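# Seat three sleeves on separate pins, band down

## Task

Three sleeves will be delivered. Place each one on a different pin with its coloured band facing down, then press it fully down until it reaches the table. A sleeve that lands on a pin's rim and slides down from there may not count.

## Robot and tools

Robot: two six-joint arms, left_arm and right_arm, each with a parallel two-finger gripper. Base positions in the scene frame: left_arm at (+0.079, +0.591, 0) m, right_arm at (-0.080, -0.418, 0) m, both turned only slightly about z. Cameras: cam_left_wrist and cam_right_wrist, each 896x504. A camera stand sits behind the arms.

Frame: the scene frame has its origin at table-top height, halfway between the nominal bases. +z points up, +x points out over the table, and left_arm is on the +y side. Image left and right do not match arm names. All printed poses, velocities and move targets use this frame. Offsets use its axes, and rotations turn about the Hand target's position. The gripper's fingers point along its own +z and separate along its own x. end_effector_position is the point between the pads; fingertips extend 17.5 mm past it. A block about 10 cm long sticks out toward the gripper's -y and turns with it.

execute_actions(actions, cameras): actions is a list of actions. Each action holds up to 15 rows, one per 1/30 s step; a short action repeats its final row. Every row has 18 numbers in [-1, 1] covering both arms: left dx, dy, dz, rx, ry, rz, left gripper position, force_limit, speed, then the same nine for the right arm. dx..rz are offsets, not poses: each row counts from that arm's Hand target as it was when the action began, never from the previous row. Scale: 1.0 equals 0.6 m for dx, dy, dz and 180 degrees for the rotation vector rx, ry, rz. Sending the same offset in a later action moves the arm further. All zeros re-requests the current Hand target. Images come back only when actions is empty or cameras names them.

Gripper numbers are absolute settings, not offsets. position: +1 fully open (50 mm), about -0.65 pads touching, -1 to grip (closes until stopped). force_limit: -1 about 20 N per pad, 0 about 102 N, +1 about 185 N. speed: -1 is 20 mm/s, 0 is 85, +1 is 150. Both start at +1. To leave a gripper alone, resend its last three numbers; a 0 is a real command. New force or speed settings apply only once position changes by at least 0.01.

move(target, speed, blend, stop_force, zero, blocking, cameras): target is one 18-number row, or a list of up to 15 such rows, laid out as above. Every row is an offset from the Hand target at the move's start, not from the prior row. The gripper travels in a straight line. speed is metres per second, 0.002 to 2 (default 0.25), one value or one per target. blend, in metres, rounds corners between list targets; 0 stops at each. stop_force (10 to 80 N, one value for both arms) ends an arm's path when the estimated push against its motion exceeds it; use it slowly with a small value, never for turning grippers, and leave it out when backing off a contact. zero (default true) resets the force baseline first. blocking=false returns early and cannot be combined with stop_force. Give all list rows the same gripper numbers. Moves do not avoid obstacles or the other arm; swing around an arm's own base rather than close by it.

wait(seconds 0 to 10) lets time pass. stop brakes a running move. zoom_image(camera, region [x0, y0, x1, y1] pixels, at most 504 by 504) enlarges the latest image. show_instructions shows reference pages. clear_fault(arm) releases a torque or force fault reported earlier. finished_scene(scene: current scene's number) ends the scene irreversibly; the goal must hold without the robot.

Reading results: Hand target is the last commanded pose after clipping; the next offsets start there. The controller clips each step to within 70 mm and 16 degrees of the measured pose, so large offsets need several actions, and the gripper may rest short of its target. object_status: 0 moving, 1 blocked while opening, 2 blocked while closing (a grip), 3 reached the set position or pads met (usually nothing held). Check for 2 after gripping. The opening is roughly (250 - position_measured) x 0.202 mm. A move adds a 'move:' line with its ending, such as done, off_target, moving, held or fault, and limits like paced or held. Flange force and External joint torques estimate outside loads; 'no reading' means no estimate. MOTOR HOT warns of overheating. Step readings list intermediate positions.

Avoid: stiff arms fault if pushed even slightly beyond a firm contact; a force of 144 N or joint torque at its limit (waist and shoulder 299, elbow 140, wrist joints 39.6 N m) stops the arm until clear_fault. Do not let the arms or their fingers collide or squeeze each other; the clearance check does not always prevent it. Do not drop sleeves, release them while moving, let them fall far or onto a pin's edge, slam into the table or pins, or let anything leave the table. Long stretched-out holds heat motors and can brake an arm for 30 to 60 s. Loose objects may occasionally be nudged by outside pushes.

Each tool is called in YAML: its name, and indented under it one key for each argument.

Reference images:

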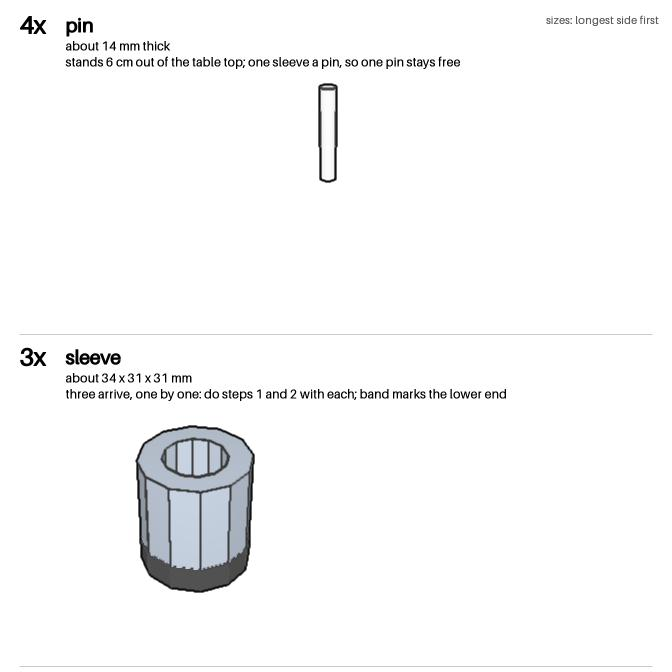

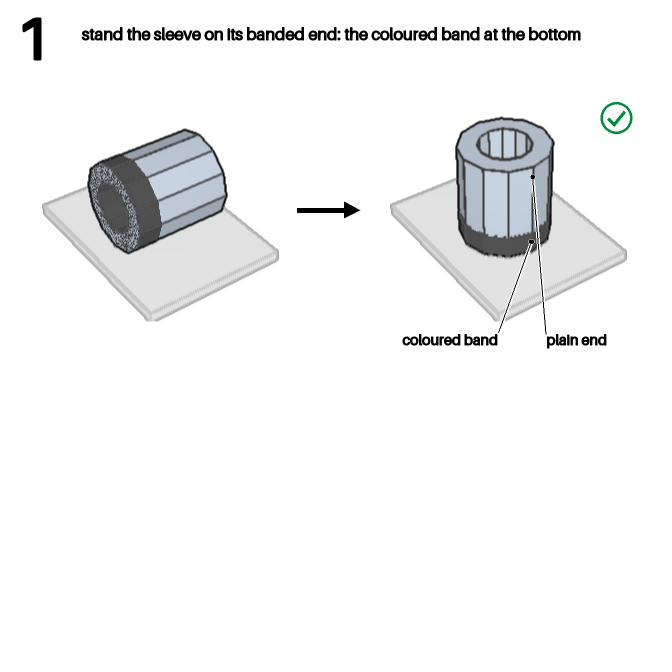

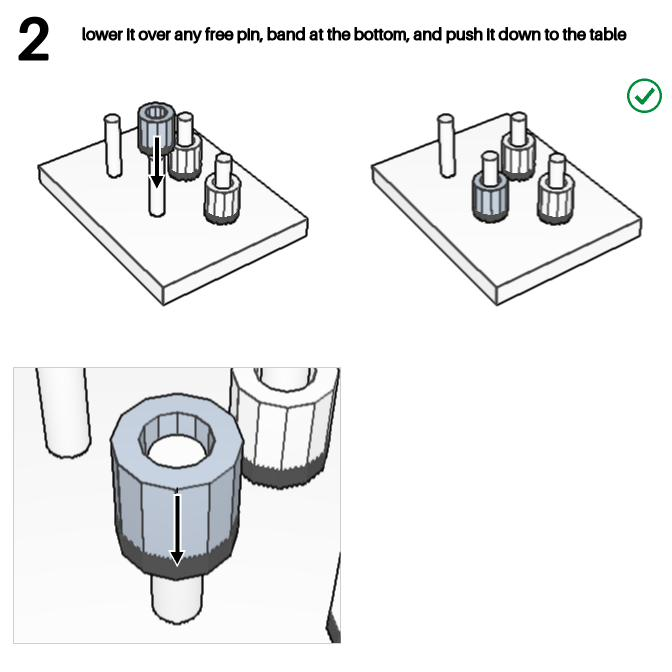

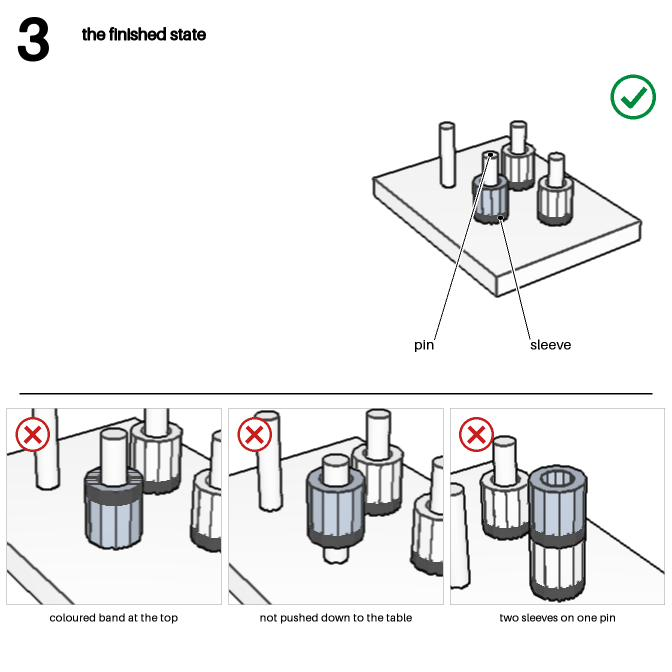

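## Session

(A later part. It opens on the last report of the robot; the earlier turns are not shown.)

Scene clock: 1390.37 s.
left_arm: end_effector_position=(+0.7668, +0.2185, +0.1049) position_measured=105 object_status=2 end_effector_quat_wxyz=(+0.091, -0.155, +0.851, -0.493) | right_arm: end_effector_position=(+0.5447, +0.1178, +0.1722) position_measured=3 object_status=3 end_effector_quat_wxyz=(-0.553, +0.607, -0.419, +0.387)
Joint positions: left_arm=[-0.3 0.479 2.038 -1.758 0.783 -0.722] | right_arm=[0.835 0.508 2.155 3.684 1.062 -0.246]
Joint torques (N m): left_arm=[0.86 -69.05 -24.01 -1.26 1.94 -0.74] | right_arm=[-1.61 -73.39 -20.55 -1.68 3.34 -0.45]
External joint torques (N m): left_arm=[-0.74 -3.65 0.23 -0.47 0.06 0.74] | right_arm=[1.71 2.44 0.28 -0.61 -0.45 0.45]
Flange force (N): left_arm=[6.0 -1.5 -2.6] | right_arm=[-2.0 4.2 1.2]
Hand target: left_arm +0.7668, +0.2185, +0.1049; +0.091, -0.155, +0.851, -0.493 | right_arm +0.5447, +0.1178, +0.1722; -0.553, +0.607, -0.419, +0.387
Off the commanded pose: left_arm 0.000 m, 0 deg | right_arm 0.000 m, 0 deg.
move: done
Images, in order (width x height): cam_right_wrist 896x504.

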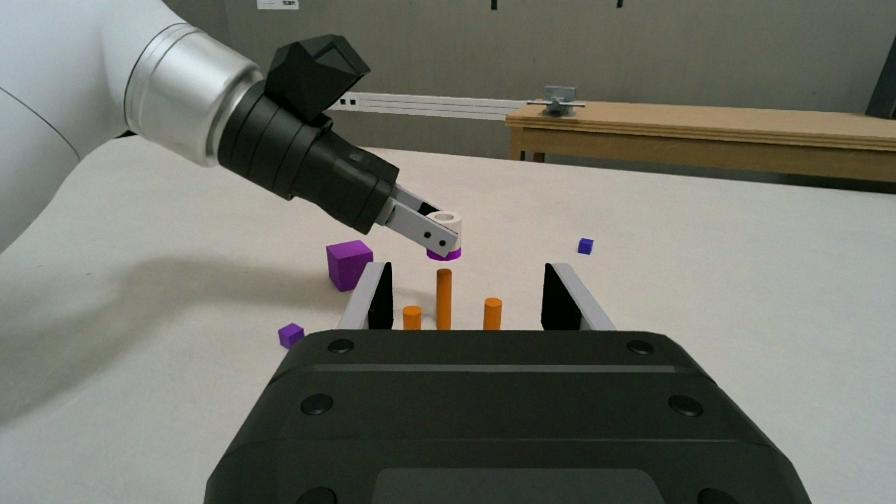

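move:
  target:
    - [0.0008,-0.0004,0,0,0,0,-1,-0.5,-0.3, 0,0,0,0,0,0,1,1,1]
    - [0.0008,-0.0004,-0.1082,0,0,0,-1,-0.5,-0.3, 0,0,0,0,0,0,1,1,1]
  speed: [0.03,0.03]
  stop_force: 12
  cameras: ["all"]

zoom_image:
  camera: "cam_right_wrist"
  region: [400, 220, 520, 335]

Scene clock: 1415.70 s.
left_arm: end_effector_position=(+0.7673, +0.2183, +0.0399) position_measured=105 object_status=2 end_effector_quat_wxyz=(+0.091, -0.155, +0.851, -0.493) | right_arm: end_effector_position=(+0.5447, +0.1178, +0.1722) position_measured=3 object_status=3 end_effector_quat_wxyz=(-0.553, +0.607, -0.419, +0.387)
Joint positions: left_arm=[-0.301 0.578 2.05 -1.865 0.81 -0.569] | right_arm=[0.835 0.509 2.155 3.684 1.062 -0.246]
Joint torques (N m): left_arm=[0.57 -73.82 -19.66 -1.19 2.2 -0.8] | right_arm=[-2.82 -73.52 -20.44 -1.69 3.39 -0.43]
External joint torques (N m): left_arm=[-0.57 -4.36 0.04 -0.5 0.07 0.8] | right_arm=[3.06 2.5 0.11 -0.61 -0.5 0.43]
Flange force (N): left_arm=[5.9 -3.0 -3.5] | right_arm=[-4.3 4.3 0.4]
Hand target: left_arm +0.7673, +0.2183, +0.0399; +0.091, -0.155, +0.851, -0.493 | right_arm +0.5447, +0.1178, +0.1722; -0.553, +0.607, -0.419, +0.387
Off the commanded pose: left_arm 0.000 m, 0 deg | right_arm 0.000 m, 0 deg.
move: done

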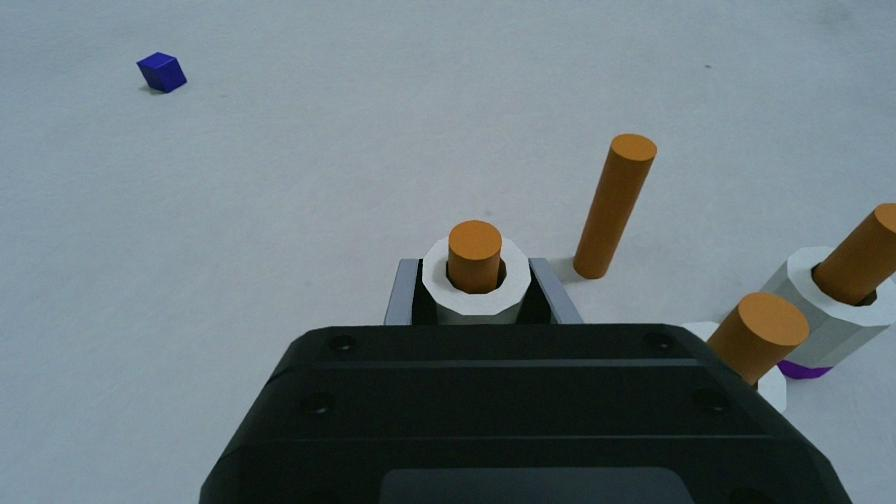

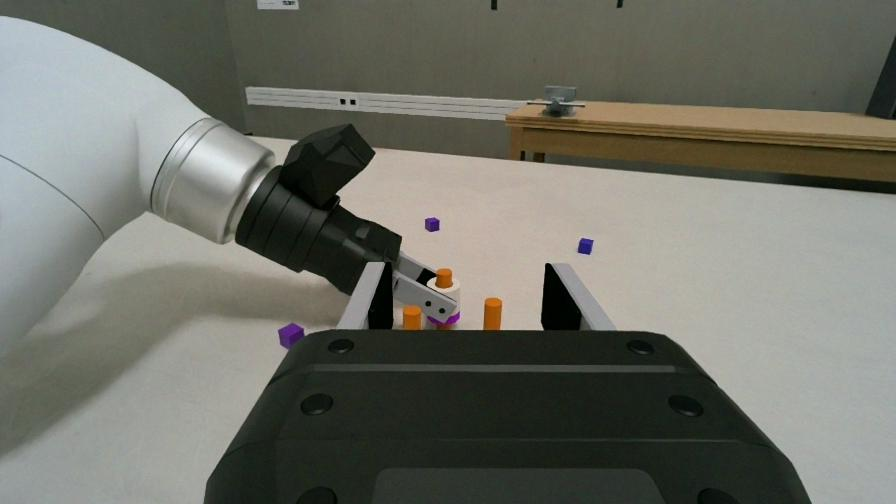

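Scaled by 4.200 from the camera's 896x504 image, which has a finer 1280x720 frame.

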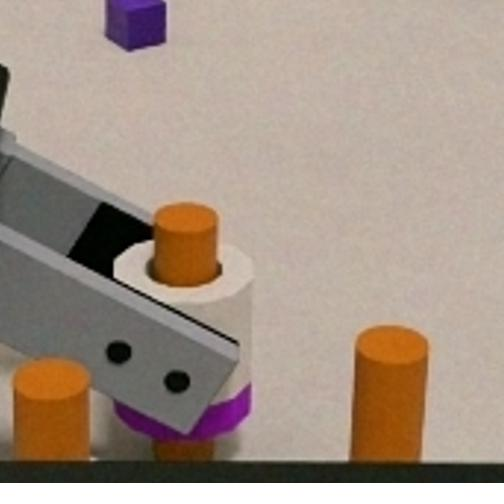

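Inserted with no side force. Lower until the table contact.

move:
  target: [0,0,-0.03,0,0,0,-1,-0.5,-0.3, 0,0,0,0,0,0,1,1,1]
  speed: 0.02
  stop_force: 12
  cameras: ["cam_left_wrist"]

Scene clock: 1432.80 s.
left_arm: end_effector_position=(+0.7673, +0.2182, +0.0255) position_measured=105 object_status=2 end_effector_quat_wxyz=(+0.091, -0.155, +0.851, -0.493) | right_arm: end_effector_position=(+0.5447, +0.1178, +0.1722) position_measured=3 object_status=3 end_effector_quat_wxyz=(-0.553, +0.607, -0.419, +0.387)
Joint positions: left_arm=[-0.301 0.602 2.051 -1.887 0.818 -0.537] | right_arm=[0.835 0.509 2.155 3.684 1.062 -0.246]
Joint torques (N m): left_arm=[-0.79 -49.2 -6.3 1.59 -4.42 -0.94] | right_arm=[-2.72 -73.57 -20.53 -1.71 3.37 -0.38]
External joint torques (N m): left_arm=[0.9 -29.68 -12.22 -3.23 6.72 0.94] | right_arm=[2.85 2.47 0 -0.61 -0.46 0.39]
Flange force (N): left_arm=[6.2 -30.6 -23.3] | right_arm=[-4.1 4.2 0.7]
Hand target: left_arm +0.7673, +0.2182, +0.0255; +0.091, -0.155, +0.851, -0.493 (not the last commanded pose) | right_arm +0.5447, +0.1178, +0.1722; -0.553, +0.607, -0.419, +0.387
Off the commanded pose: left_arm 0.004 m, 0 deg | right_arm 0.000 m, 0 deg.
move: contact (left_arm)
Images, in order (width x height): cam_left_wrist 896x504.

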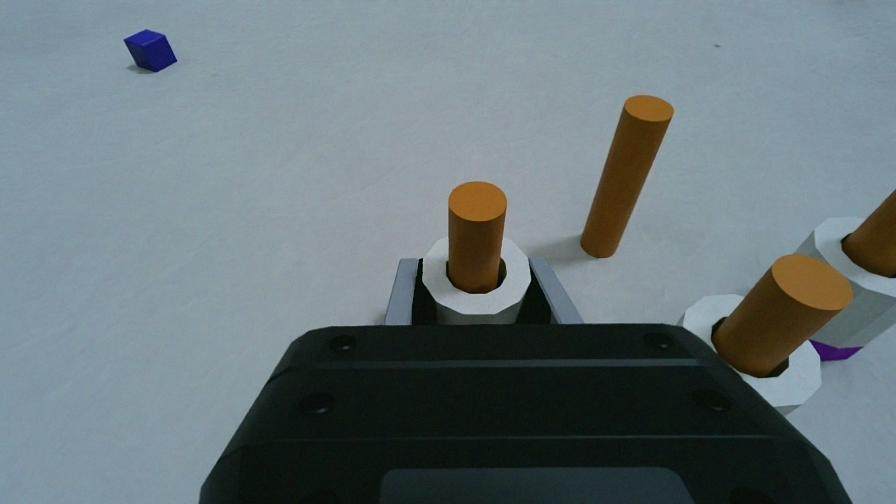

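execute_actions:
  actions:
    - [[0,0,0.001,0,0,0,0.54,-0.5,-1,0,0,0,0,0,0,1,1,1]]

move:
  target: [0,0,0.25,0,0,0,0.54,-0.5,-1, 0,0,0,0,0,0,1,1,1]
  speed: 0.12
  cameras: ["all"]

zoom_image:
  camera: "cam_right_wrist"
  region: [390, 220, 520, 335]

Scene clock: 1443.20 s.
left_arm: end_effector_position=(+0.7673, +0.2182, +0.0261) position_measured=72 object_status=3 end_effector_quat_wxyz=(+0.091, -0.155, +0.851, -0.493) | right_arm: end_effector_position=(+0.5447, +0.1178, +0.1722) position_measured=3 object_status=3 end_effector_quat_wxyz=(-0.553, +0.607, -0.419, +0.387)
Joint positions: left_arm=[-0.301 0.601 2.051 -1.886 0.818 -0.538] | right_arm=[0.835 0.509 2.155 3.684 1.062 -0.246]
Joint torques (N m): left_arm=[0.39 -74.76 -18.76 -1.14 2.2 -0.73] | right_arm=[-2.31 -73.43 -20.05 -1.73 3.35 -0.51]
External joint torques (N m): left_arm=[-0.29 -3.67 0.24 -0.5 0.09 0.73] | right_arm=[2.26 2.38 -0.25 -0.55 -0.45 0.51]
Flange force (N): left_arm=[5.3 -2.2 -3.3] | right_arm=[-3.4 4.1 1.5]
Hand target: left_arm +0.7673, +0.2182, +0.0261; +0.091, -0.155, +0.851, -0.493 | right_arm +0.5447, +0.1178, +0.1722; -0.553, +0.607, -0.419, +0.387
Off the commanded pose: left_arm 0.000 m, 0 deg | right_arm 0.000 m, 0 deg.
Step readings (end_effector_position of left_arm | right_arm):
0: (+0.7673, +0.2182, +0.0255) | (+0.5447, +0.1178, +0.1722)
1: (+0.7673, +0.2182, +0.0255) | (+0.5447, +0.1178, +0.1722)
2: (+0.7673, +0.2183, +0.0255) | (+0.5447, +0.1178, +0.1722)
4: (+0.7672, +0.2183, +0.0256) | (+0.5447, +0.1178, +0.1722)
8: (+0.7672, +0.2183, +0.0259) | (+0.5447, +0.1178, +0.1722)
15: (+0.7673, +0.2182, +0.0261) | (+0.5447, +0.1178, +0.1722)

Scene clock: 1444.80 s.
left_arm: end_effector_position=(+0.7673, +0.2182, +0.1760) position_measured=72 object_status=3 end_effector_quat_wxyz=(+0.091, -0.155, +0.851, -0.493) | right_arm: end_effector_position=(+0.5447, +0.1178, +0.1722) position_measured=3 object_status=3 end_effector_quat_wxyz=(-0.553, +0.607, -0.419, +0.387)
Joint positions: left_arm=[-0.301 0.381 2.006 -1.628 0.768 -0.904] | right_arm=[0.835 0.509 2.155 3.684 1.062 -0.246]
Joint torques (N m): left_arm=[0.35 -64.23 -28.45 -1.17 1.56 -0.71] | right_arm=[-2.73 -73.33 -20.55 -1.74 3.37 -0.37]
External joint torques (N m): left_arm=[-0.14 -4.38 -0.14 -0.47 0.1 0.71] | right_arm=[3.02 2.29 0.03 -0.58 -0.47 0.37]
Flange force (N): left_arm=[5.6 -1.2 -3.9] | right_arm=[-4.4 3.9 0.4]
Hand target: left_arm +0.7673, +0.2182, +0.1761; +0.091, -0.155, +0.851, -0.493 | right_arm +0.5447, +0.1178, +0.1722; -0.553, +0.607, -0.419, +0.387
Off the commanded pose: left_arm 0.000 m, 0 deg | right_arm 0.000 m, 0 deg.
move: done

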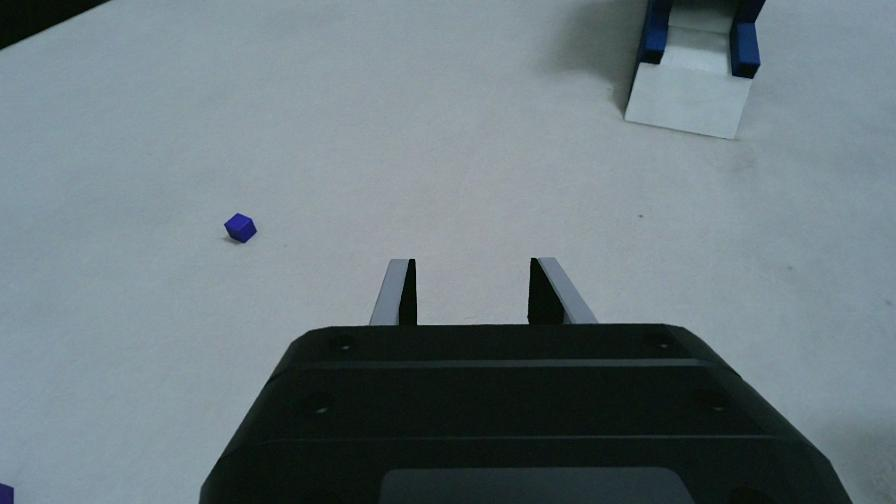

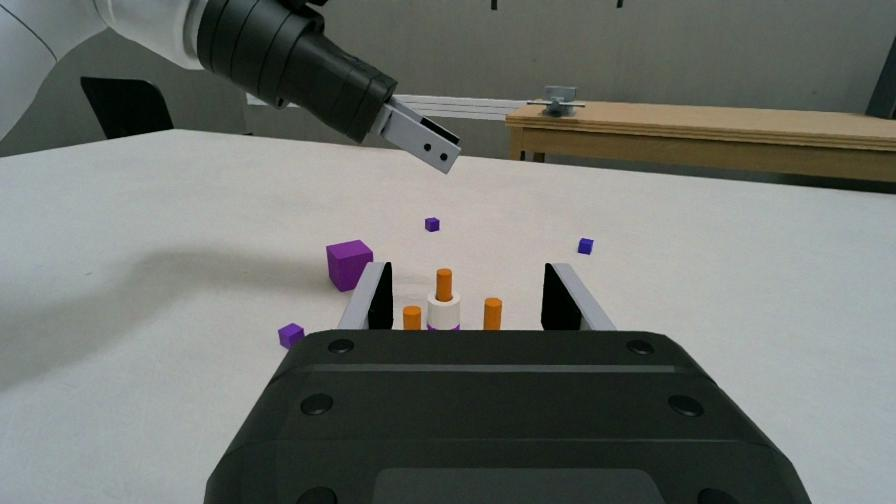

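Scaled by 3.877 from the camera's 896x504 image, which has a finer 1280x720 frame.

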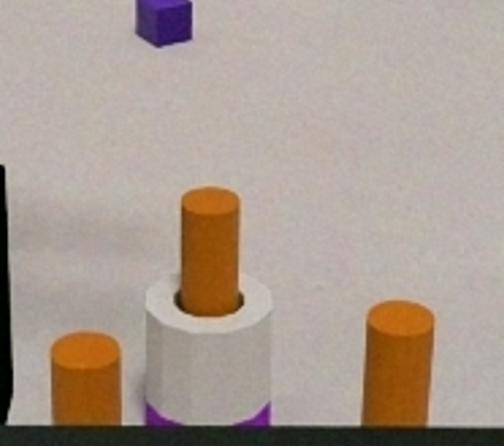

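finished_scene:
  scene: 1

The scene is finished: the task was done.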